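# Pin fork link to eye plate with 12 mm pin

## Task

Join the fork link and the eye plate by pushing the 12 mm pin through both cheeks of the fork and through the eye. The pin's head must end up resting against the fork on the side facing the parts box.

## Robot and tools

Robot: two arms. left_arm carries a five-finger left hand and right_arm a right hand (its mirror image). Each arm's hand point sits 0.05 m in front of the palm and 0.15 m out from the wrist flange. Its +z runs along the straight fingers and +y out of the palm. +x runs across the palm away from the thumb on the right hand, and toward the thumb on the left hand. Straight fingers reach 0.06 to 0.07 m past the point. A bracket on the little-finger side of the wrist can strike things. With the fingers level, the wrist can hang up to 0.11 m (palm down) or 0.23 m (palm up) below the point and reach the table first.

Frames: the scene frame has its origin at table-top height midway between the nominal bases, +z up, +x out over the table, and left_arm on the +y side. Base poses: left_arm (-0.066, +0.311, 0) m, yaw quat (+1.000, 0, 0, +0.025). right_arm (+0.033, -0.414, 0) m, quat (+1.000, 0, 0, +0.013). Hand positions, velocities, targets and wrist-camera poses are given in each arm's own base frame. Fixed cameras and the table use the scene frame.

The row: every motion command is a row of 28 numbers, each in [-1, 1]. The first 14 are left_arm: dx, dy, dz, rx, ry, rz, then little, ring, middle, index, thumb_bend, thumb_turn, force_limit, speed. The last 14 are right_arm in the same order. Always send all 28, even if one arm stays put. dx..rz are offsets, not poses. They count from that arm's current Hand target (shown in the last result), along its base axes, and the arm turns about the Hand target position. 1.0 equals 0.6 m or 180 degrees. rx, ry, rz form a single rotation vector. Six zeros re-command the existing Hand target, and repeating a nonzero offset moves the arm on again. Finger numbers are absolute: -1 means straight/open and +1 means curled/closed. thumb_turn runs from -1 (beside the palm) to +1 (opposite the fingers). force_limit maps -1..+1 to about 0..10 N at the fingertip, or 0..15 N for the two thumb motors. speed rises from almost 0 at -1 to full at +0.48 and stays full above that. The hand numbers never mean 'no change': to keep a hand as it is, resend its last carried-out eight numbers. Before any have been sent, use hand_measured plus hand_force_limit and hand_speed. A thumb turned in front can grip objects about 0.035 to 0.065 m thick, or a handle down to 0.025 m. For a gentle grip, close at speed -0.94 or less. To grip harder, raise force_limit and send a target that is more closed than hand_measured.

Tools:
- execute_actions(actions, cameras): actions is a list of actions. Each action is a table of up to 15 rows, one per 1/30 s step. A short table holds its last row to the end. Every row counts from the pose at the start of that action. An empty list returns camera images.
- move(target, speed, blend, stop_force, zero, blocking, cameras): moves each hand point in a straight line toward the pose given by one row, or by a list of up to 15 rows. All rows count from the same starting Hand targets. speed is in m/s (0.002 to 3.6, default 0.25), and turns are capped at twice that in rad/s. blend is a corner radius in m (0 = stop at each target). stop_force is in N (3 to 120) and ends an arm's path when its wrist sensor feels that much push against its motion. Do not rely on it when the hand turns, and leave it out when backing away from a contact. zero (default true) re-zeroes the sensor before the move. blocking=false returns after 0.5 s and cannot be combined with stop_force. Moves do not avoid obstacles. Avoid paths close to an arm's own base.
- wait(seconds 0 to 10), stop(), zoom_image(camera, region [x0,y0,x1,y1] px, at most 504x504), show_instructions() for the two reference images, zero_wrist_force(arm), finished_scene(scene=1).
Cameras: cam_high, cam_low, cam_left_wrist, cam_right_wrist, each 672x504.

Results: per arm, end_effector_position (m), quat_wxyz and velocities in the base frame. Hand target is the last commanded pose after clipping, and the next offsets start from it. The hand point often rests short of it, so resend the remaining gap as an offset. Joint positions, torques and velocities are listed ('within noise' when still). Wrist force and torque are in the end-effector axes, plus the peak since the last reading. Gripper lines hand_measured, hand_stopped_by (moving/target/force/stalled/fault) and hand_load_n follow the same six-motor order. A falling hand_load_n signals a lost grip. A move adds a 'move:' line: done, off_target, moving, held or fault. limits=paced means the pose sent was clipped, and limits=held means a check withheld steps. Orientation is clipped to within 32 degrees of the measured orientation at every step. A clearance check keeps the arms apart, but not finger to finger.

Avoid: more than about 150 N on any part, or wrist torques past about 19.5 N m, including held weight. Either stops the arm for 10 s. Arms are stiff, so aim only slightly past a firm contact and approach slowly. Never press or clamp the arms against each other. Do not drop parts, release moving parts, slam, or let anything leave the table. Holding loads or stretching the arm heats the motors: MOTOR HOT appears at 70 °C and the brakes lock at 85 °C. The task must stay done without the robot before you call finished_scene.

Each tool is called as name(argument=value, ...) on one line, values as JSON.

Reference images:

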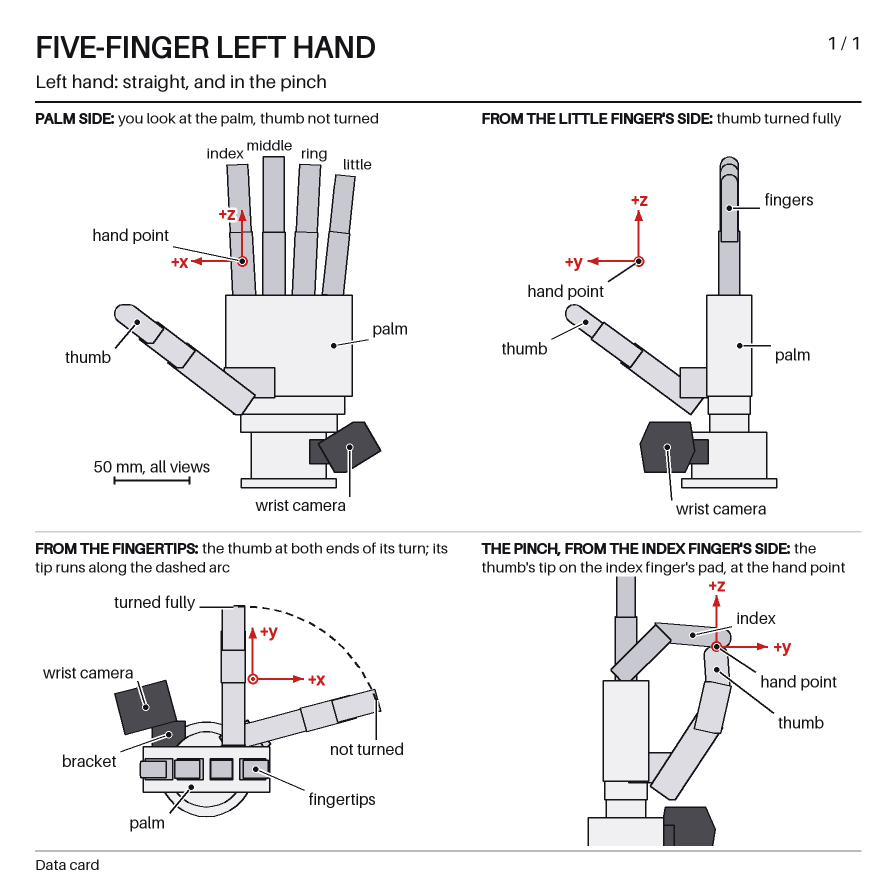

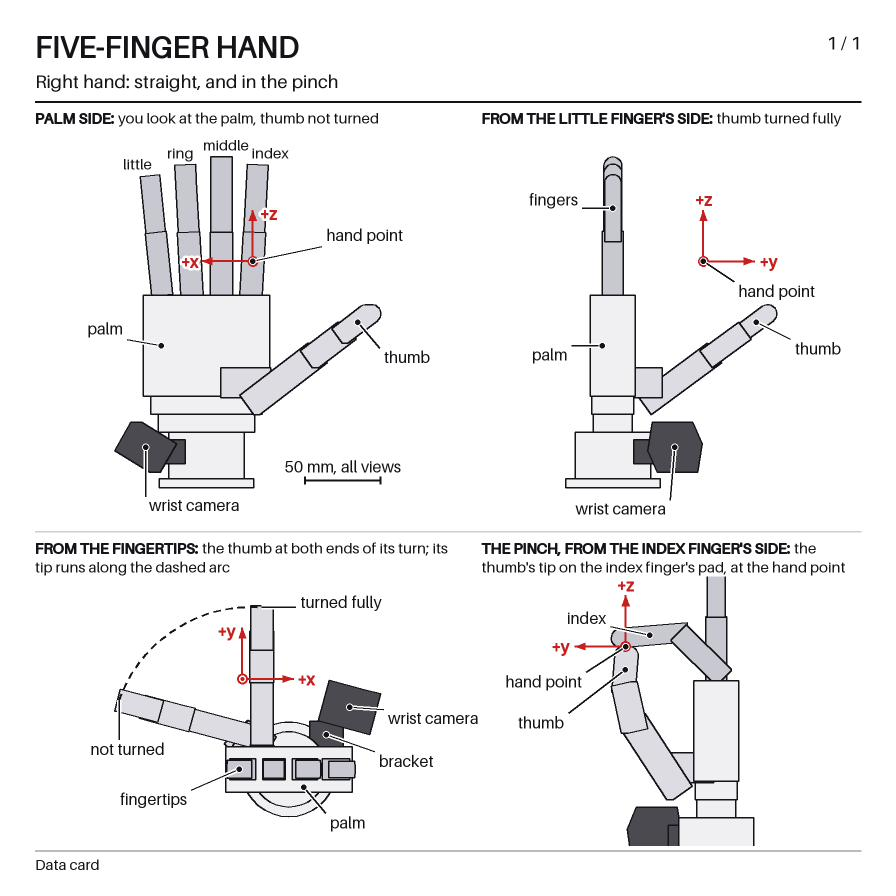

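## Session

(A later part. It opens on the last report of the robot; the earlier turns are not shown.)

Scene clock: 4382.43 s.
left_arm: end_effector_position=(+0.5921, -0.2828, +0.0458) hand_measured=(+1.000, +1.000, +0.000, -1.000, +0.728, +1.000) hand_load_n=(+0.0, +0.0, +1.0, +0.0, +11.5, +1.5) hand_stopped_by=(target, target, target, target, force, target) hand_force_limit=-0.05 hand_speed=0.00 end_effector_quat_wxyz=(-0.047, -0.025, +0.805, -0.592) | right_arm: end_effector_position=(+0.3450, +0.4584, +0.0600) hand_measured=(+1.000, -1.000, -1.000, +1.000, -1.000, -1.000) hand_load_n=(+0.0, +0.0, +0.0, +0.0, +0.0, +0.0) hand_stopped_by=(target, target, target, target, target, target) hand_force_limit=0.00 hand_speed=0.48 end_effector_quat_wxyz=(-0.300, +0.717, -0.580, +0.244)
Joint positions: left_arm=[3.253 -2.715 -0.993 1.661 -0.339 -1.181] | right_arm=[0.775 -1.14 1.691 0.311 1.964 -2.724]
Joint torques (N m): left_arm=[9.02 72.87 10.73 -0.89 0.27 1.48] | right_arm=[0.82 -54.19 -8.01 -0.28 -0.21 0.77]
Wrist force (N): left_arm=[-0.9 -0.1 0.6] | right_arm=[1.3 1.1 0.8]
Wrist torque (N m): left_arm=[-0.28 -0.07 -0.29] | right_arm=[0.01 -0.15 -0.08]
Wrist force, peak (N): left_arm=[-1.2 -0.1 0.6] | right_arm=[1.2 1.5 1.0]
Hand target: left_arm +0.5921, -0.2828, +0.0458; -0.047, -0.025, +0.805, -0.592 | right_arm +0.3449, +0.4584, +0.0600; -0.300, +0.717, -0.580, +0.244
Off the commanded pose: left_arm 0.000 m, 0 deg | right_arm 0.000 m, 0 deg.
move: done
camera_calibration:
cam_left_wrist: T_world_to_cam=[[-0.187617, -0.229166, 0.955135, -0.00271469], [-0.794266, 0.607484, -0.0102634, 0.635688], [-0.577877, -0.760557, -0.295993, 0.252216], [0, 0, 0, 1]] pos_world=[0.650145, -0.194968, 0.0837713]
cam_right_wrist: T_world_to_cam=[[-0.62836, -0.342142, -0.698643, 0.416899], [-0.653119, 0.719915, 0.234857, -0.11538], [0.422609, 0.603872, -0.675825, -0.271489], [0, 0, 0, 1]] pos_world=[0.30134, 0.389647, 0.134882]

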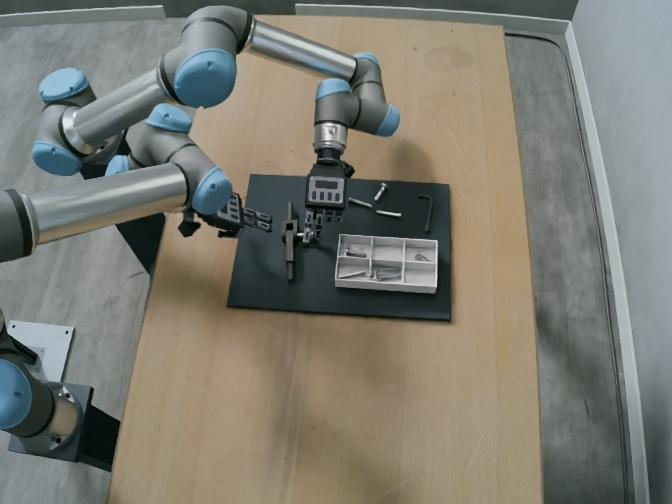

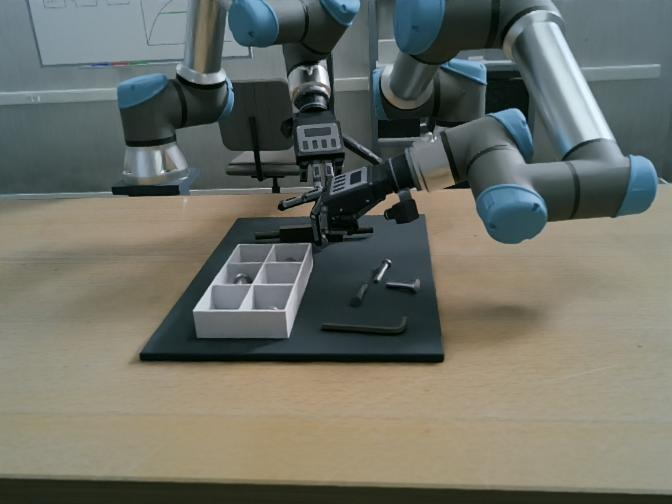

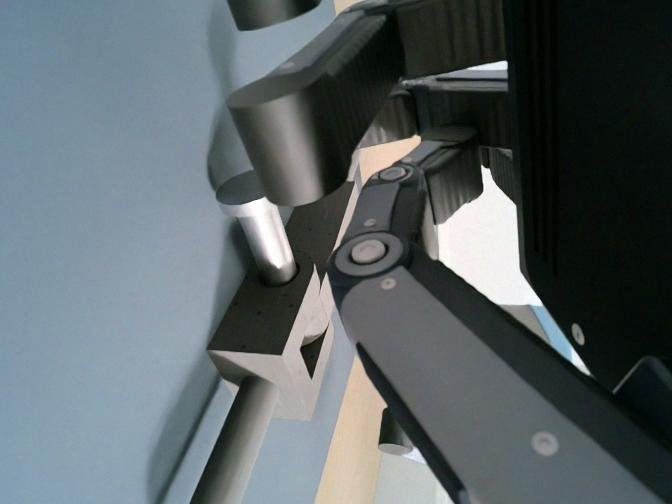

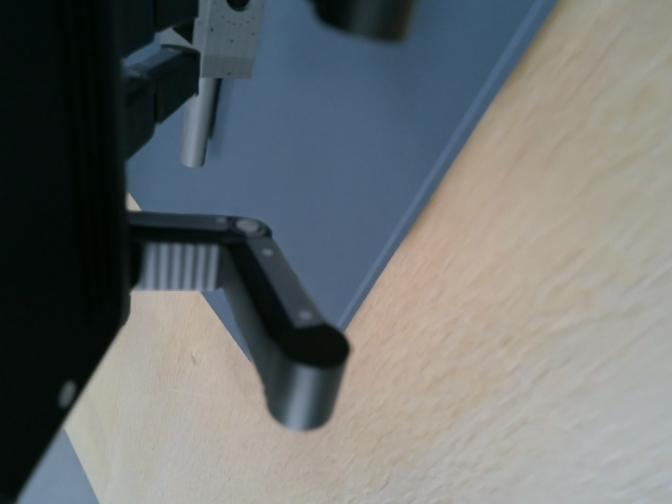

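move(target=[0,0,0,0,0,0,1,1,0.0,-1,1,1,-0.05,0,0.01,-0.01,-0.0583,0,0,0,1,-1,-1,1,-1,-1,0,0.48], speed=0.06, cameras=["cam_high","cam_low","cam_right_wrist"])

zoom_image(camera="cam_high", region=[250, 205, 320, 265])

zoom_image(camera="cam_right_wrist", region=[110, 0, 250, 120])

Scene clock: 4396.23 s.
left_arm: end_effector_position=(+0.5921, -0.2828, +0.0458) hand_measured=(+1.000, +1.000, +0.000, -1.000, +0.728, +1.000) hand_load_n=(+0.0, +0.5, +0.5, +0.0, +11.5, +2.0) hand_stopped_by=(target, target, target, target, force, target) hand_force_limit=-0.05 hand_speed=0.00 end_effector_quat_wxyz=(-0.047, -0.025, +0.805, -0.592) | right_arm: end_effector_position=(+0.3509, +0.4523, +0.0249) hand_measured=(+1.000, -1.000, -1.000, +1.000, -1.000, -1.000) hand_load_n=(+0.0, +0.0, +0.0, +0.0, +0.0, +0.0) hand_stopped_by=(target, target, target, target, target, target) hand_force_limit=0.00 hand_speed=0.48 end_effector_quat_wxyz=(-0.300, +0.717, -0.580, +0.244)
Joint positions: left_arm=[3.253 -2.715 -0.993 1.661 -0.339 -1.181] | right_arm=[0.756 -1.1 1.734 0.222 1.952 -2.74]
Joint torques (N m): left_arm=[8.88 72.27 11.16 -0.95 0.12 1.91] | right_arm=[6.05 -59.09 -32.35 2.99 1.37 0.85]
Wrist force (N): left_arm=[-1.0 0.0 0.7] | right_arm=[1.5 1.1 0.9]
Wrist torque (N m): left_arm=[-0.28 -0.05 -0.30] | right_arm=[0.00 -0.16 0.05]
Wrist force, peak (N): left_arm=[-1.2 0.0 0.7] | right_arm=[1.5 1.4 1.2]
Hand target: left_arm +0.5921, -0.2828, +0.0458; -0.047, -0.025, +0.805, -0.592 | right_arm +0.3509, +0.4524, +0.0250; -0.300, +0.717, -0.580, +0.244
Off the commanded pose: left_arm 0.000 m, 0 deg | right_arm 0.000 m, 0 deg.
move: done
camera_calibration:
cam_right_wrist: T_world_to_cam=[[-0.62861, -0.34212, -0.698429, 0.394043], [-0.652951, 0.720027, 0.234979, -0.0989991], [0.422497, 0.603751, -0.676004, -0.29392], [0, 0, 0, 1]] pos_world=[0.307238, 0.383546, 0.0997829]
Images, in order (width x height): cam_high 672x504, cam_low 672x504, cam_right_wrist 672x504.

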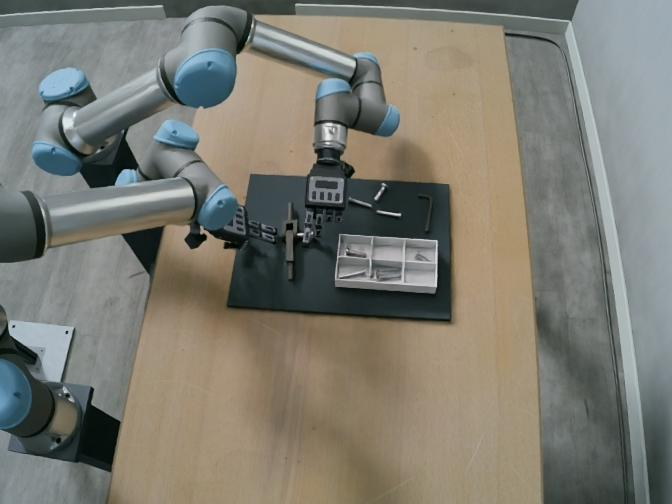

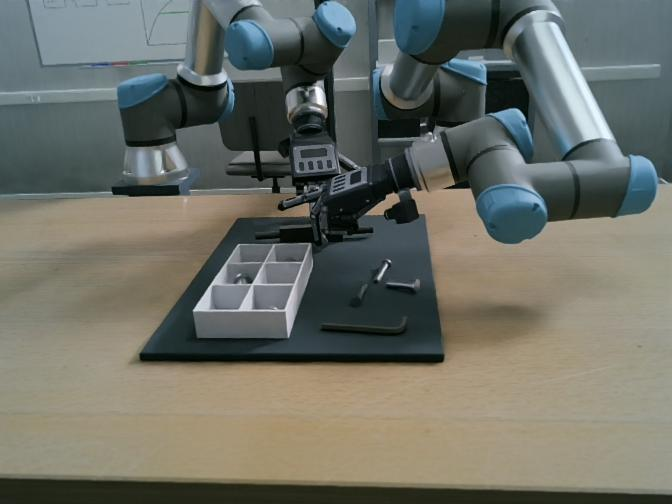

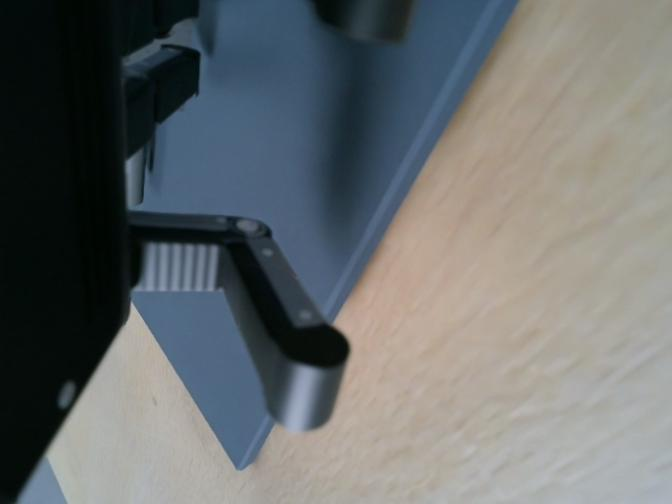

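Scaled by 7.200 from the camera's 672x504 image, which has a finer 960x720 frame.

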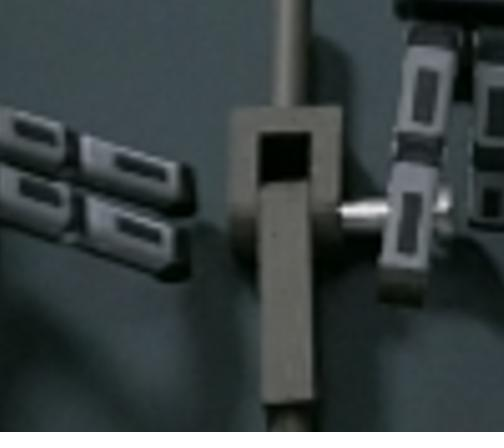

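Scaled by 3.600 from the camera's 672x504 image, which has a finer 960x720 frame.

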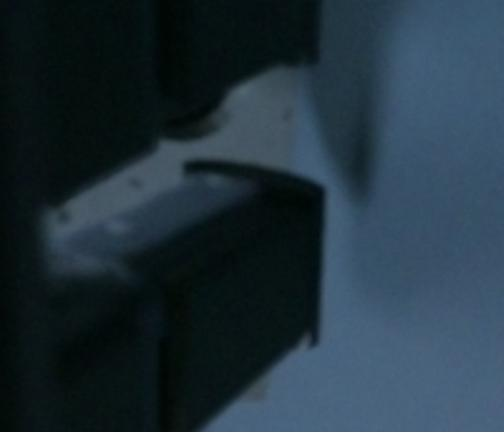

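move(target=[[0,0,0,0,0,0,1,1,0.0,-1,1,1,-0.05,0,0.006,0.0055,0,0,0,0,1,-1,-1,1,-1,-1,0,0.48],[0,0,0,0,0,0,1,1,0.0,-1,1,1,-0.05,0,0.033,0.0078,0,0,0,0,1,-1,-1,1,-1,-1,0,0.48]], speed=[0.03,0.008], stop_force=3, cameras=["cam_high","cam_low","cam_right_wrist"])

zoom_image(camera="cam_high", region=[250, 205, 320, 265])

zoom_image(camera="cam_right_wrist", region=[110, 0, 250, 120])

Scene clock: 4417.47 s.
left_arm: end_effector_position=(+0.5921, -0.2828, +0.0458) hand_measured=(+1.000, +1.000, +0.000, -1.000, +0.728, +1.000) hand_load_n=(+0.0, +0.0, +1.0, +0.0, +11.5, +2.0) hand_stopped_by=(target, target, target, target, force, target) hand_force_limit=-0.05 hand_speed=0.00 end_effector_quat_wxyz=(-0.047, -0.025, +0.805, -0.592) | right_arm: end_effector_position=(+0.3614, +0.4563, +0.0250) hand_measured=(+1.000, -1.000, -1.000, +1.000, -1.000, -1.000) hand_load_n=(+0.0, +0.0, -0.5, +0.0, +0.0, -0.5) hand_stopped_by=(target, target, target, target, target, target) hand_force_limit=0.00 hand_speed=0.48 end_effector_quat_wxyz=(-0.300, +0.717, -0.580, +0.244)
Joint positions: left_arm=[3.253 -2.715 -0.993 1.661 -0.339 -1.181] | right_arm=[0.746 -1.083 1.707 0.23 1.945 -2.748]
Joint torques (N m): left_arm=[9.85 73.18 12.7 -0.95 0.03 1.91] | right_arm=[6.26 -59.31 -7.51 -0.46 1.3 0.9]
Wrist force (N): left_arm=[-0.9 0.0 0.5] | right_arm=[1.7 1.8 -0.3]
Wrist torque (N m): left_arm=[-0.26 -0.06 -0.30] | right_arm=[0.11 -0.11 0.08]
Wrist force, peak (N): left_arm=[-1.3 0.0 0.4] | right_arm=[1.8 2.3 -3.1]
Hand target: left_arm +0.5921, -0.2828, +0.0458; -0.047, -0.025, +0.805, -0.592 | right_arm +0.3614, +0.4563, +0.0250; -0.300, +0.717, -0.580, +0.244 (not the last commanded pose)
Off the commanded pose: left_arm 0.000 m, 0 deg | right_arm 0.009 m, 0 deg.
move: contact (right_arm); path passed 1 of 2 targets
camera_calibration:
cam_right_wrist: T_world_to_cam=[[-0.628369, -0.341991, -0.698709, 0.401984], [-0.653039, 0.719974, 0.234897, -0.0949894], [0.42272, 0.603887, -0.675743, -0.300855], [0, 0, 0, 1]] pos_world=[0.31774, 0.387547, 0.0998821]
Images, in order (width x height): cam_high 672x504, cam_low 672x504, cam_right_wrist 672x504.

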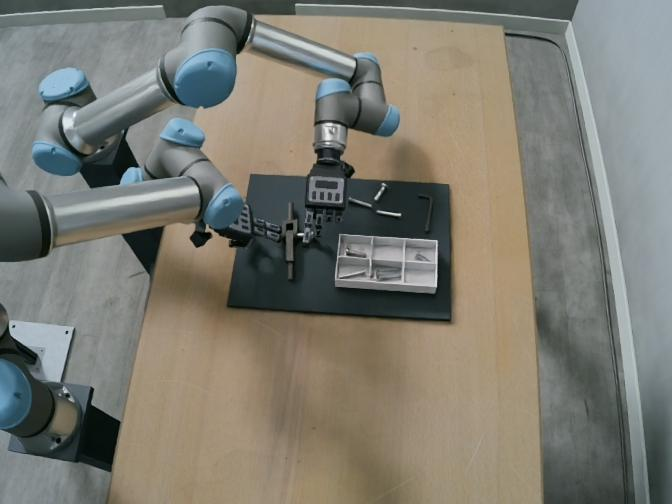

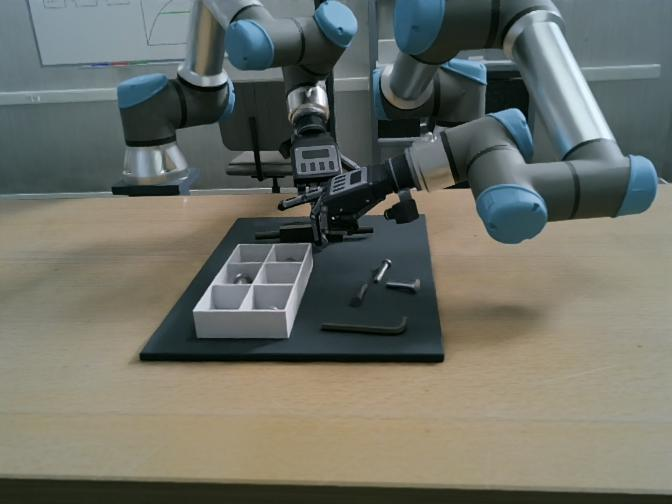

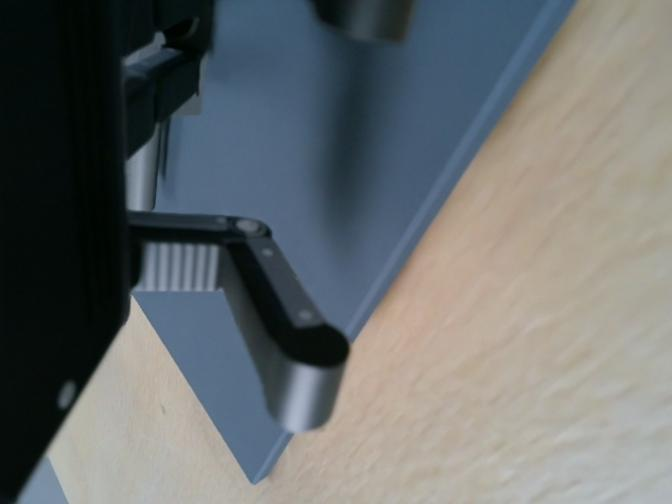

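Scaled by 7.200 from the camera's 672x504 image, which has a finer 960x720 frame.

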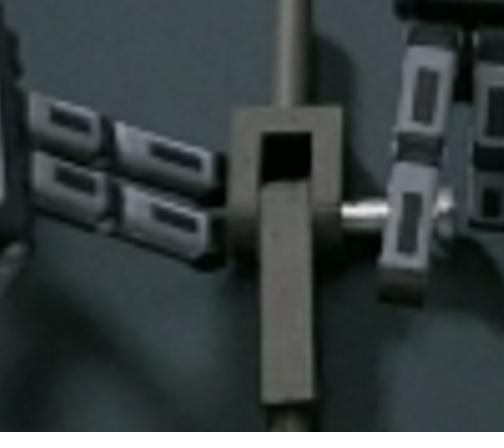

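Scaled by 3.600 from the camera's 672x504 image, which has a finer 960x720 frame.

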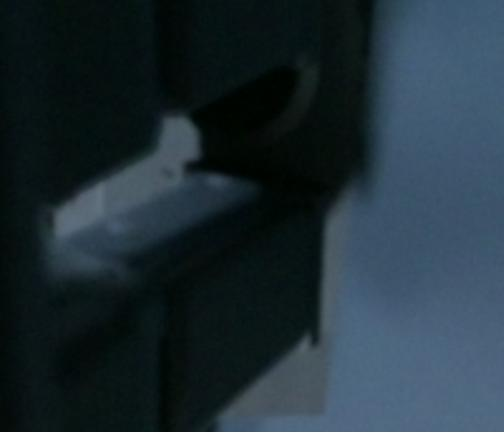

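move(target=[[-0.006,0,-0.004,0,0,0,1,1,0.0,-1,1,1,-0.05,0,0,0,0,0,0,0,1,-1,-1,1,-1,-1,0,0.48],[-0.025,0,-0.004,0,0,0,1,1,0.0,-1,1,1,-0.05,0,0,0,0,0,0,0,1,-1,-1,1,-1,-1,0,0.48]], speed=[0.02,0.006], stop_force=10, cameras=["cam_high"])

zoom_image(camera="cam_high", region=[250, 205, 320, 265])

Scene clock: 4429.50 s.
left_arm: end_effector_position=(+0.5771, -0.2828, +0.0434) hand_measured=(+1.000, +1.000, +0.000, -1.000, +0.728, +1.000) hand_load_n=(+0.0, +0.0, +0.5, +0.0, +11.5, +2.0) hand_stopped_by=(target, target, target, target, force, target) hand_force_limit=-0.05 hand_speed=0.00 end_effector_quat_wxyz=(-0.047, -0.025, +0.805, -0.591) | right_arm: end_effector_position=(+0.3614, +0.4563, +0.0250) hand_measured=(+1.000, -1.000, -1.000, +1.000, -1.000, -1.000) hand_load_n=(+0.0, +0.0, -1.0, +0.0, +0.0, +0.0) hand_stopped_by=(target, target, target, target, target, target) hand_force_limit=0.00 hand_speed=0.48 end_effector_quat_wxyz=(-0.300, +0.717, -0.580, +0.244)
Joint positions: left_arm=[3.256 -2.684 -1.07 1.7 -0.34 -1.173] | right_arm=[0.746 -1.083 1.707 0.23 1.945 -2.748]
Joint torques (N m): left_arm=[10.66 52.53 28.3 -5.99 0.74 -0.95] | right_arm=[-0.29 -55.28 -13.07 -0.38 1.29 0.57]
Wrist force (N): left_arm=[-2.6 0.0 0.2] | right_arm=[2.1 2.1 -2.0]
Wrist torque (N m): left_arm=[-0.32 -0.06 -0.44] | right_arm=[0.14 -0.08 0.11]
Wrist force, peak (N): left_arm=[-7.8 -1.4 0.9] | right_arm=[2.1 2.5 -2.3]
Hand target: left_arm +0.5771, -0.2828, +0.0434; -0.047, -0.025, +0.805, -0.592 | right_arm +0.3614, +0.4563, +0.0250; -0.300, +0.717, -0.580, +0.244
Off the commanded pose: left_arm 0.000 m, 0 deg | right_arm 0.000 m, 0 deg.
move: done
Images, in order (width x height): cam_high 672x504.

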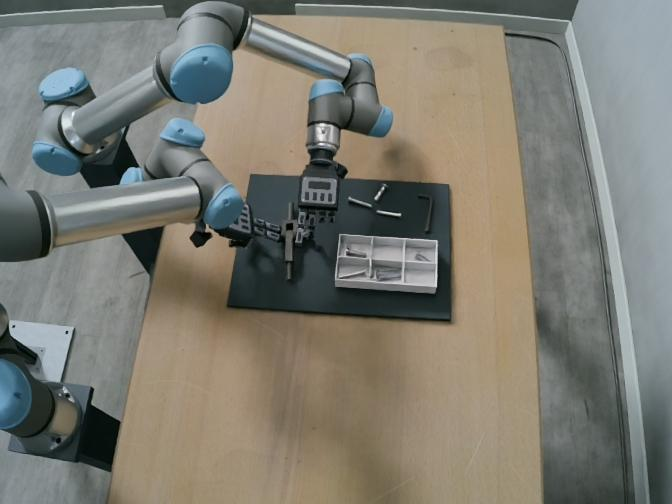

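Scaled by 7.200 from the camera's 672x504 image, which has a finer 960x720 frame.

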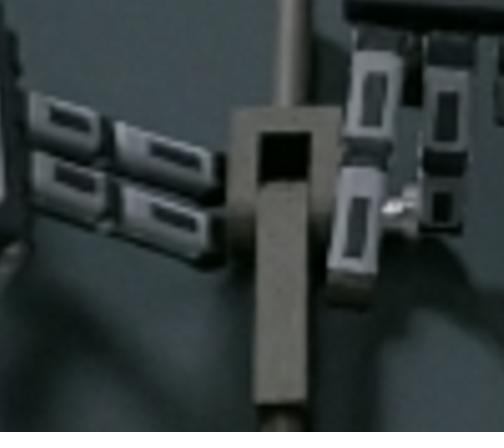

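move(target=[-0.0135,0,0,0,0,0,1,1,0.0,-1,1,1,-0.05,0,0,0,0,0,0,0,1,-1,-1,1,-1,-1,0,0.48], speed=0.006, stop_force=9, cameras=["cam_high","cam_left_wrist","cam_right_wrist"])

zoom_image(camera="cam_high", region=[250, 205, 320, 265])

zoom_image(camera="cam_right_wrist", region=[110, 0, 250, 120])

Scene clock: 4449.67 s.
left_arm: end_effector_position=(+0.5728, -0.2828, +0.0434) hand_measured=(+1.000, +1.000, +0.000, -1.000, +0.728, +1.000) hand_load_n=(+0.0, +0.0, +3.5, +0.0, +11.5, +1.5) hand_stopped_by=(target, target, target, target, force, target) hand_force_limit=-0.05 hand_speed=0.00 end_effector_quat_wxyz=(-0.047, -0.025, +0.805, -0.592) | right_arm: end_effector_position=(+0.3614, +0.4563, +0.0250) hand_measured=(+1.000, -1.000, -1.000, +1.000, -1.000, -1.000) hand_load_n=(+0.5, -0.5, -2.0, +0.0, +0.0, +0.0) hand_stopped_by=(target, target, target, target, target, target) hand_force_limit=0.00 hand_speed=0.48 end_effector_quat_wxyz=(-0.300, +0.717, -0.580, +0.244)
Joint positions: left_arm=[3.257 -2.674 -1.091 1.71 -0.341 -1.171] | right_arm=[0.746 -1.083 1.707 0.23 1.945 -2.748]
Joint torques (N m): left_arm=[0.92 51.58 25.05 -6.4 0.03 -2.86] | right_arm=[-3.67 -47.87 -21.72 -0.29 1.13 0.41]
Wrist force (N): left_arm=[-9.1 -3.0 2.4] | right_arm=[2.5 3.0 -6.0]
Wrist torque (N m): left_arm=[-0.29 -0.11 -0.39] | right_arm=[0.34 0.13 0.16]
Wrist force, peak (N): left_arm=[-12.2 -3.2 1.6] | right_arm=[2.5 3.3 -7.2]
Hand target: left_arm +0.5728, -0.2828, +0.0434; -0.047, -0.025, +0.805, -0.592 (not the last commanded pose) | right_arm +0.3614, +0.4563, +0.0250; -0.300, +0.717, -0.580, +0.244
Off the commanded pose: left_arm 0.004 m, 0 deg | right_arm 0.000 m, 0 deg.
move: contact (left_arm)
camera_calibration:
cam_left_wrist: T_world_to_cam=[[-0.187679, -0.229092, 0.95514, -0.00397066], [-0.794284, 0.607458, -0.0103726, 0.620429], [-0.577831, -0.7606, -0.295971, 0.240371], [0, 0, 0, 1]] pos_world=[0.630946, -0.194968, 0.0813709]
cam_right_wrist: T_world_to_cam=[[-0.628369, -0.341991, -0.698709, 0.401984], [-0.653039, 0.719974, 0.234897, -0.0949894], [0.42272, 0.603887, -0.675743, -0.300855], [0, 0, 0, 1]] pos_world=[0.31774, 0.387547, 0.0998821]
Images, in order (width x height): cam_high 672x504, cam_left_wrist 672x504, cam_right_wrist 672x504.

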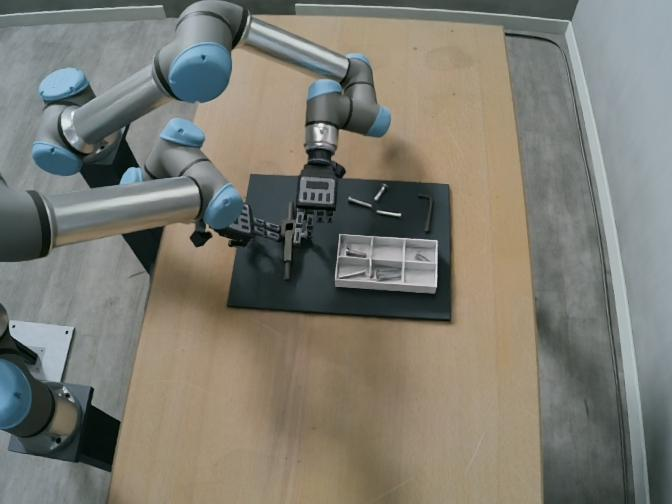

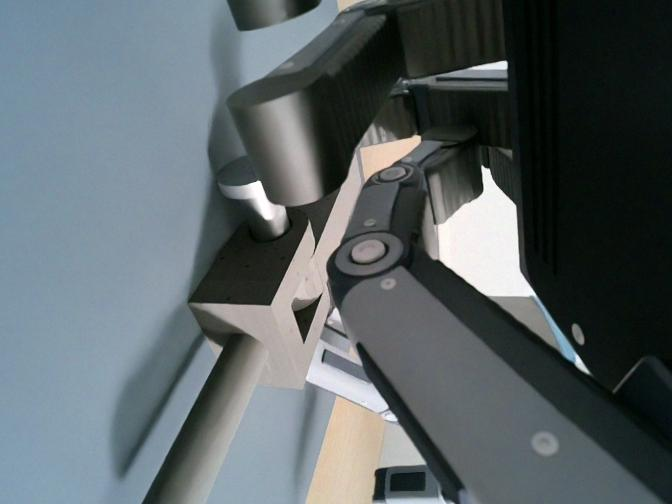

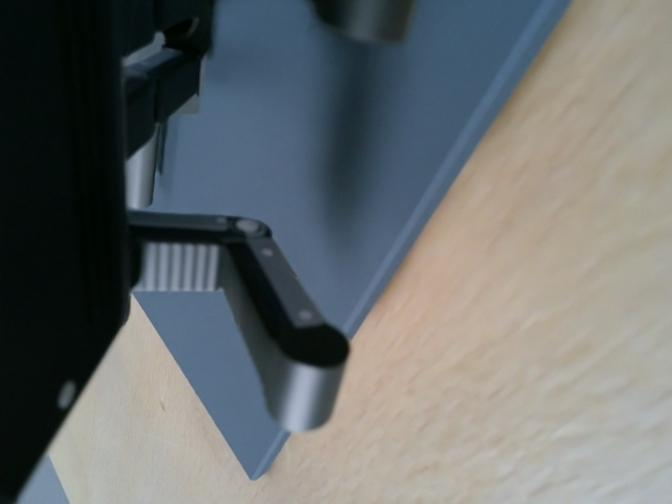

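Scaled by 7.200 from the camera's 672x504 image, which has a finer 960x720 frame.

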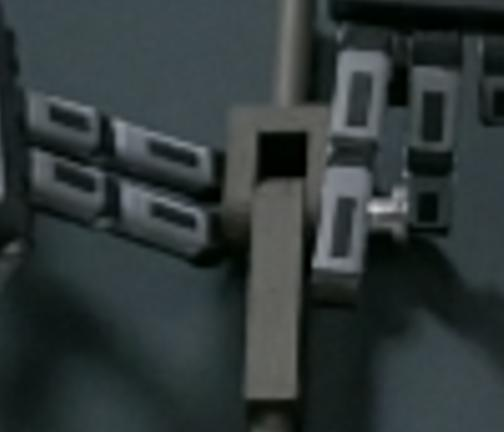

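Scaled by 3.600 from the camera's 672x504 image, which has a finer 960x720 frame.

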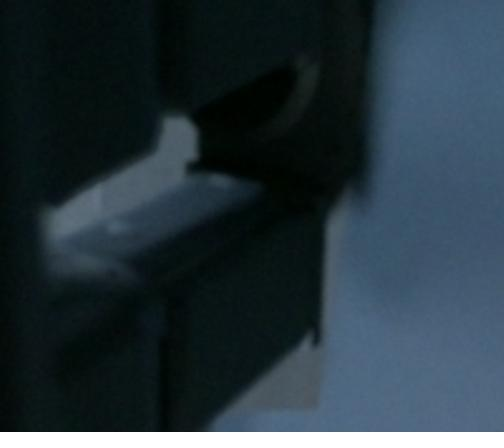

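zoom_image(camera="cam_left_wrist", region=[180, 130, 380, 360])

Scaled by 2.191 from the camera's 672x504 image, which has a finer 960x720 frame.

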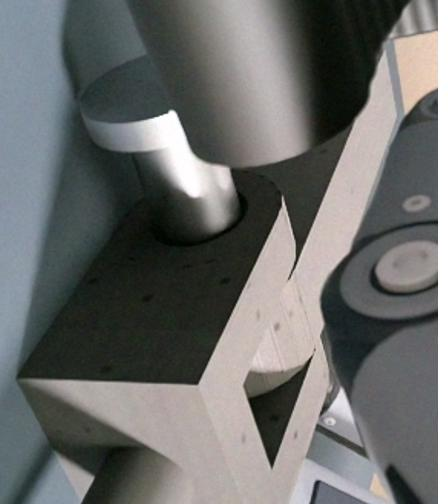

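move(target=[[0.0025,0,0,0,0,0,1,1,0.0,-1,1,1,-0.05,0,0,0,0,0,0,0,1,-1,-1,1,-1,-1,0,0.48],[0.0025,0,-0.005,0,0,0,1,1,0.0,-1,1,1,-0.05,0,0,0,0,0,0,0,1,-1,-1,1,-1,-1,0,0.48]], speed=0.01)

move(target=[[-0.003,0,0,0,0,0,1,1,0.0,-1,1,1,-0.05,0,0,0,0,0,0,0,1,-1,-1,1,-1,-1,0,0.48],[-0.0035,0,0.003,0,0,0,1,1,0.0,-1,1,1,-0.05,0,0,0,0,0,0,0,1,-1,-1,1,-1,-1,0,0.48],[-0.004,0.0025,0.002,0,0,0,1,1,0.0,-1,1,1,-0.05,0,0,0,0,0,0,0,1,-1,-1,1,-1,-1,0,0.48],[-0.0045,-0.0025,0.002,0,0,0,1,1,0.0,-1,1,1,-0.05,0,0,0,0,0,0,0,1,-1,-1,1,-1,-1,0,0.48],[-0.018,0,0.002,0,0,0,1,1,0.0,-1,1,1,-0.05,0,0,0,0,0,0,0,1,-1,-1,1,-1,-1,0,0.48]], speed=0.006, stop_force=10)

Scene clock: 4475.23 s.
left_arm: end_effector_position=(+0.5743, -0.2828, +0.0403) hand_measured=(+1.000, +1.000, +0.000, -1.000, +0.728, +1.000) hand_load_n=(+0.0, +0.0, +1.0, +0.0, +11.5, +2.0) hand_stopped_by=(target, target, target, target, force, target) hand_force_limit=-0.05 hand_speed=0.00 end_effector_quat_wxyz=(-0.047, -0.025, +0.805, -0.592) | right_arm: end_effector_position=(+0.3614, +0.4563, +0.0250) hand_measured=(+1.000, -1.000, -1.000, +1.000, -1.000, -1.000) hand_load_n=(+0.0, +0.0, -1.5, +0.0, +0.0, +0.0) hand_stopped_by=(target, target, target, target, target, target) hand_force_limit=0.00 hand_speed=0.48 end_effector_quat_wxyz=(-0.300, +0.717, -0.580, +0.244)
Joint positions: left_arm=[3.256 -2.682 -1.083 1.711 -0.341 -1.172] | right_arm=[0.746 -1.083 1.707 0.23 1.945 -2.748]
Joint torques (N m): left_arm=[-14.57 64.83 27.4 -1.72 4.11 -1.11] | right_arm=[-3.22 -41.14 -30.14 -0.19 1.05 0.25]
Wrist force (N): left_arm=[-1.1 -0.1 0.5] | right_arm=[2.1 2.3 -2.5]
Wrist torque (N m): left_arm=[-0.29 -0.02 -0.31] | right_arm=[0.15 0.01 0.12]
Wrist force, peak (N): left_arm=[-9.1 -3.1 2.5] | right_arm=[2.9 3.2 -6.2]
Hand target: left_arm +0.5743, -0.2828, +0.0404; -0.047, -0.025, +0.805, -0.592 | right_arm +0.3614, +0.4563, +0.0250; -0.300, +0.717, -0.580, +0.244
Off the commanded pose: left_arm 0.000 m, 0 deg | right_arm 0.000 m, 0 deg.
move: done

Scene clock: 4478.67 s.
left_arm: end_effector_position=(+0.5646, -0.2829, +0.0416) hand_measured=(+1.000, +1.000, +0.000, -1.000, +0.728, +1.000) hand_load_n=(+0.0, +0.0, +4.0, -0.5, +11.5, +1.5) hand_stopped_by=(target, target, target, target, force, target) hand_force_limit=-0.05 hand_speed=0.00 end_effector_quat_wxyz=(-0.047, -0.025, +0.805, -0.592) | right_arm: end_effector_position=(+0.3614, +0.4563, +0.0250) hand_measured=(+1.000, -1.000, -1.000, +1.000, -1.000, -1.000) hand_load_n=(+0.0, -3.0, +0.0, +0.0, +0.0, +0.0) hand_stopped_by=(target, target, target, target, target, target) hand_force_limit=0.00 hand_speed=0.48 end_effector_quat_wxyz=(-0.300, +0.717, -0.580, +0.244)
Joint positions: left_arm=[3.258 -2.66 -1.13 1.731 -0.341 -1.168] | right_arm=[0.746 -1.083 1.707 0.23 1.945 -2.748]
Joint torques (N m): left_arm=[-14.58 50.32 24.49 -6.34 1.86 -2.99] | right_arm=[-3.88 -38.72 -32.31 -0.22 0.91 0.14]
Wrist force (N): left_arm=[-7.7 -3.3 3.0] | right_arm=[2.5 3.7 -5.7]
Wrist torque (N m): left_arm=[-0.27 -0.09 -0.36] | right_arm=[0.29 0.15 0.21]
Wrist force, peak (N): left_arm=[-11.0 -3.5 2.7] | right_arm=[2.1 4.2 -6.3]
Hand target: left_arm +0.5646, -0.2830, +0.0416; -0.047, -0.025, +0.805, -0.592 (not the last commanded pose) | right_arm +0.3614, +0.4563, +0.0250; -0.300, +0.717, -0.580, +0.244
Off the commanded pose: left_arm 0.001 m, 0 deg | right_arm 0.000 m, 0 deg.
move: contact (left_arm); path passed 4 of 5 targets

Another 8 mm. Look.

move(target=[0.002,0,0,0,0,0,1,1,0.0,-1,1,1,-0.05,0,0,0,0,0,0,0,1,-1,-1,1,-1,-1,0,0.48], speed=0.01, cameras=["cam_high","cam_left_wrist","cam_right_wrist"])

zoom_image(camera="cam_high", region=[250, 205, 320, 265])

zoom_image(camera="cam_right_wrist", region=[110, 0, 250, 120])

zoom_image(camera="cam_left_wrist", region=[180, 130, 380, 360])

Scene clock: 4487.93 s.
left_arm: end_effector_position=(+0.5658, -0.2830, +0.0416) hand_measured=(+1.000, +1.000, +0.000, -1.000, +0.728, +1.000) hand_load_n=(+0.0, +0.0, +1.0, +0.0, +11.0, +1.5) hand_stopped_by=(target, target, target, target, force, target) hand_force_limit=-0.05 hand_speed=0.00 end_effector_quat_wxyz=(-0.047, -0.025, +0.805, -0.592) | right_arm: end_effector_position=(+0.3614, +0.4563, +0.0250) hand_measured=(+1.000, -1.000, -1.000, +1.000, -1.000, -1.000) hand_load_n=(+0.0, -0.5, -0.5, +0.0, +0.0, -0.5) hand_stopped_by=(target, target, target, target, target, target) hand_force_limit=0.00 hand_speed=0.48 end_effector_quat_wxyz=(-0.300, +0.717, -0.580, +0.244)
Joint positions: left_arm=[3.257 -2.662 -1.124 1.728 -0.341 -1.169] | right_arm=[0.746 -1.083 1.707 0.23 1.945 -2.748]
Joint torques (N m): left_arm=[-15.11 55.66 21.08 -5.46 3.8 -2.23] | right_arm=[-3.4 -38.6 -32.23 -0.17 0.72 -0.06]
Wrist force (N): left_arm=[-1.8 -0.2 0.7] | right_arm=[1.9 1.9 -0.9]
Wrist torque (N m): left_arm=[-0.30 0.03 -0.32] | right_arm=[0.10 -0.02 0.10]
Wrist force, peak (N): left_arm=[-7.8 -3.5 2.9] | right_arm=[2.8 3.7 -5.9]
Hand target: left_arm +0.5658, -0.2830, +0.0416; -0.047, -0.025, +0.805, -0.592 | right_arm +0.3614, +0.4563, +0.0250; -0.300, +0.717, -0.580, +0.244
Off the commanded pose: left_arm 0.000 m, 0 deg | right_arm 0.000 m, 0 deg.
move: done
camera_calibration:
cam_left_wrist: T_world_to_cam=[[-0.187679, -0.229092, 0.95514, -0.00362975], [-0.794284, 0.607458, -0.0103726, 0.614892], [-0.577831, -0.7606, -0.295971, 0.235583], [0, 0, 0, 1]] pos_world=[0.623846, -0.195168, 0.0795709]
cam_right_wrist: T_world_to_cam=[[-0.628369, -0.341991, -0.698709, 0.401984], [-0.653039, 0.719974, 0.234897, -0.0949894], [0.42272, 0.603887, -0.675743, -0.300855], [0, 0, 0, 1]] pos_world=[0.31774, 0.387547, 0.0998821]
Images, in order (width x height): cam_high 672x504, cam_left_wrist 672x504, cam_right_wrist 672x504.

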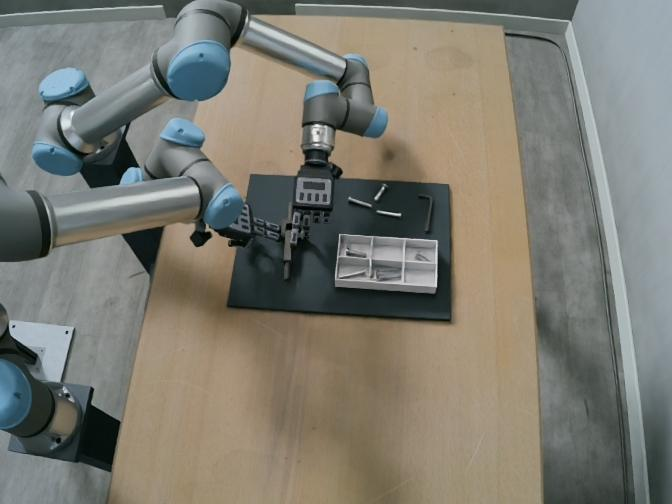

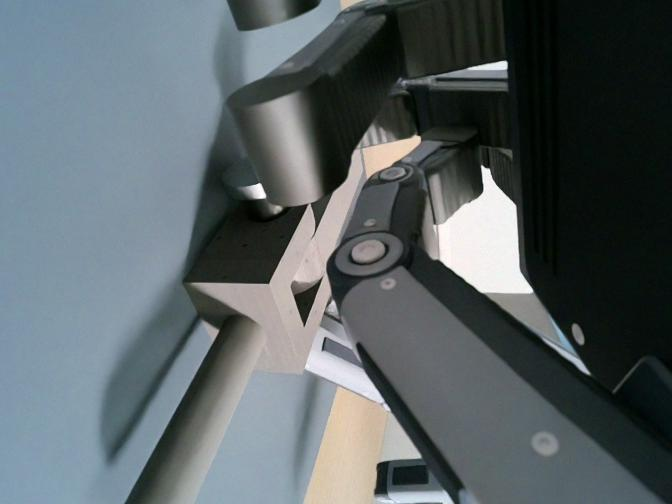

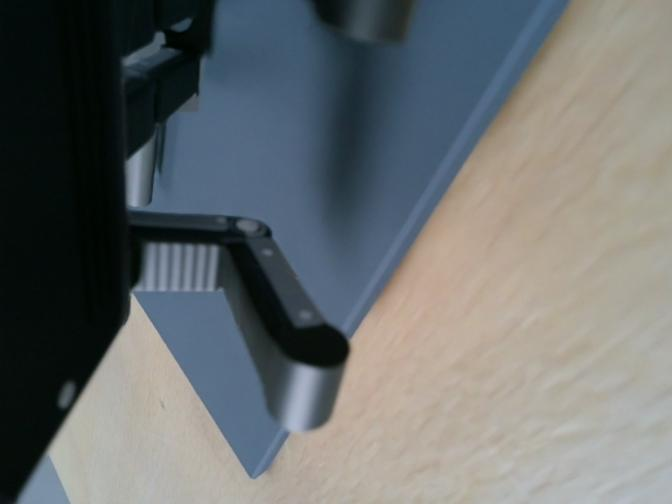

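Scaled by 7.200 from the camera's 672x504 image, which has a finer 960x720 frame.

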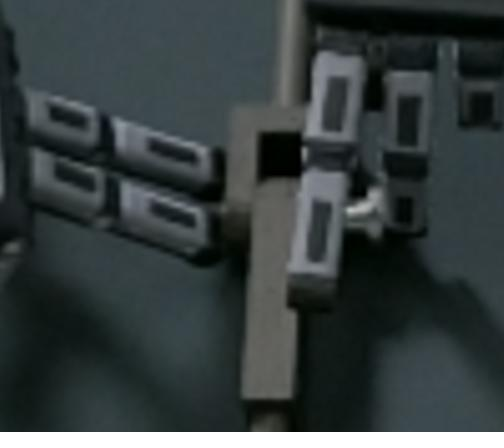

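Scaled by 3.600 from the camera's 672x504 image, which has a finer 960x720 frame.

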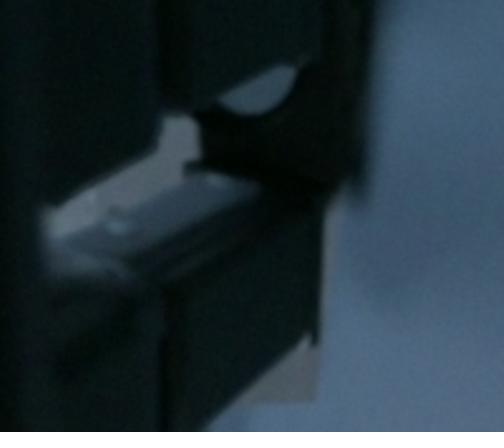

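Scaled by 2.191 from the camera's 672x504 image, which has a finer 960x720 frame.

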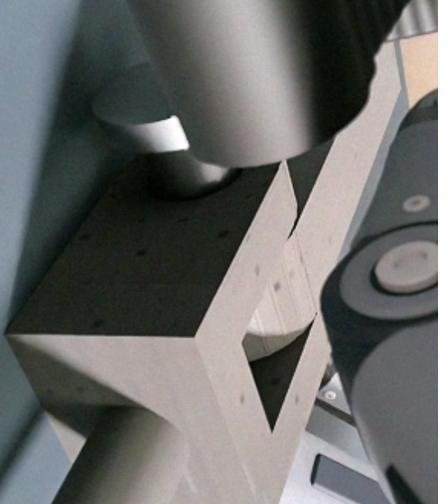

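move(target=[[-0.003,0,0,0,0,0,1,1,0.0,-1,1,1,-0.05,0,0,0,0,0,0,0,1,-1,-1,1,-1,-1,0,0.48],[-0.0035,0,0.0025,0,0,0,1,1,0.0,-1,1,1,-0.05,0,0,0,0,0,0,0,1,-1,-1,1,-1,-1,0,0.48],[-0.004,0.0025,0.0015,0,0,0,1,1,0.0,-1,1,1,-0.05,0,0,0,0,0,0,0,1,-1,-1,1,-1,-1,0,0.48],[-0.0045,-0.0025,0.0015,0,0,0,1,1,0.0,-1,1,1,-0.05,0,0,0,0,0,0,0,1,-1,-1,1,-1,-1,0,0.48],[-0.0085,0,0.0015,0,0,0,1,1,0.0,-1,1,1,-0.05,0,0,0,0,0,0,0,1,-1,-1,1,-1,-1,0,0.48]], speed=0.006, stop_force=10, cameras=["cam_right_wrist","cam_high"])

zoom_image(camera="cam_right_wrist", region=[110, 0, 250, 120])

zoom_image(camera="cam_high", region=[250, 205, 320, 265])

Scene clock: 4500.70 s.
left_arm: end_effector_position=(+0.5642, -0.2831, +0.0417) hand_measured=(+1.000, +1.000, +0.000, -1.000, +0.728, +1.000) hand_load_n=(+0.0, +0.0, +1.5, +0.0, +11.5, +1.5) hand_stopped_by=(target, target, target, target, force, target) hand_force_limit=-0.05 hand_speed=0.00 end_effector_quat_wxyz=(-0.047, -0.024, +0.805, -0.592) | right_arm: end_effector_position=(+0.3614, +0.4563, +0.0250) hand_measured=(+1.000, -1.000, -1.000, +1.000, -1.000, -1.000) hand_load_n=(+0.0, -3.0, +0.0, +0.0, +0.0, +0.0) hand_stopped_by=(target, target, target, target, target, target) hand_force_limit=0.00 hand_speed=0.48 end_effector_quat_wxyz=(-0.300, +0.717, -0.580, +0.244)
Joint positions: left_arm=[3.258 -2.659 -1.132 1.732 -0.341 -1.168] | right_arm=[0.746 -1.083 1.707 0.23 1.945 -2.748]
Joint torques (N m): left_arm=[-13.65 50.72 24.47 -6.84 1.1 -2.79] | right_arm=[-3.7 -38.94 -31.62 -0.01 0.58 -0.28]
Wrist force (N): left_arm=[-9.2 -1.8 0.7] | right_arm=[2.5 3.7 -6.9]
Wrist torque (N m): left_arm=[-0.31 -0.15 -0.40] | right_arm=[0.34 0.22 0.20]
Wrist force, peak (N): left_arm=[-12.1 -2.6 0.4] | right_arm=[2.4 4.3 -7.3]
Hand target: left_arm +0.5641, -0.2832, +0.0417; -0.047, -0.024, +0.805, -0.592 (not the last commanded pose) | right_arm +0.3614, +0.4563, +0.0250; -0.300, +0.717, -0.580, +0.244
Off the commanded pose: left_arm 0.004 m, 0 deg | right_arm 0.000 m, 0 deg.
move: contact (left_arm); path passed 0 of 5 targets
camera_calibration:
cam_right_wrist: T_world_to_cam=[[-0.628369, -0.341991, -0.698709, 0.401984], [-0.653039, 0.719974, 0.234897, -0.0949894], [0.42272, 0.603887, -0.675743, -0.300855], [0, 0, 0, 1]] pos_world=[0.31774, 0.387547, 0.0998821]
Images, in order (width x height): cam_high 672x504, cam_right_wrist 672x504.

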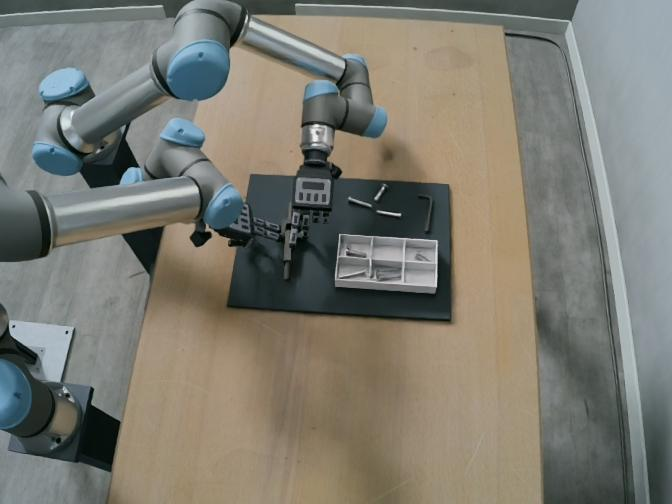

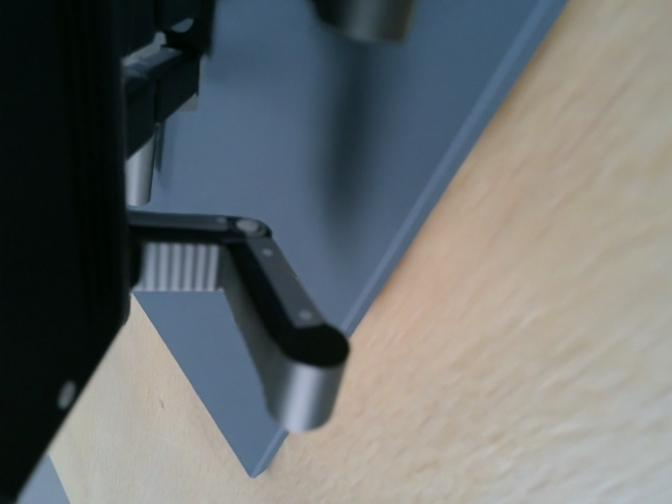

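Scaled by 3.600 from the camera's 672x504 image, which has a finer 960x720 frame.

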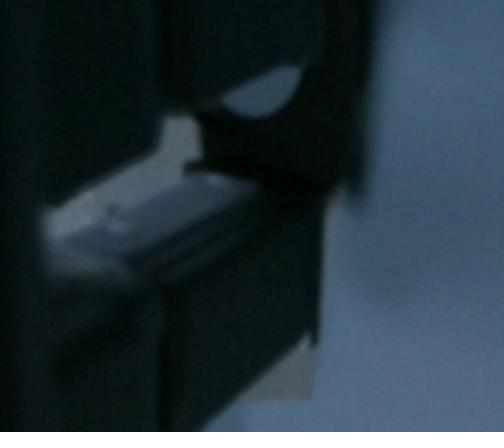

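Scaled by 7.200 from the camera's 672x504 image, which has a finer 960x720 frame.

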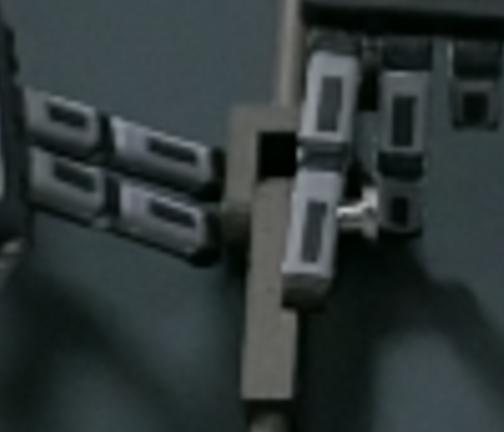

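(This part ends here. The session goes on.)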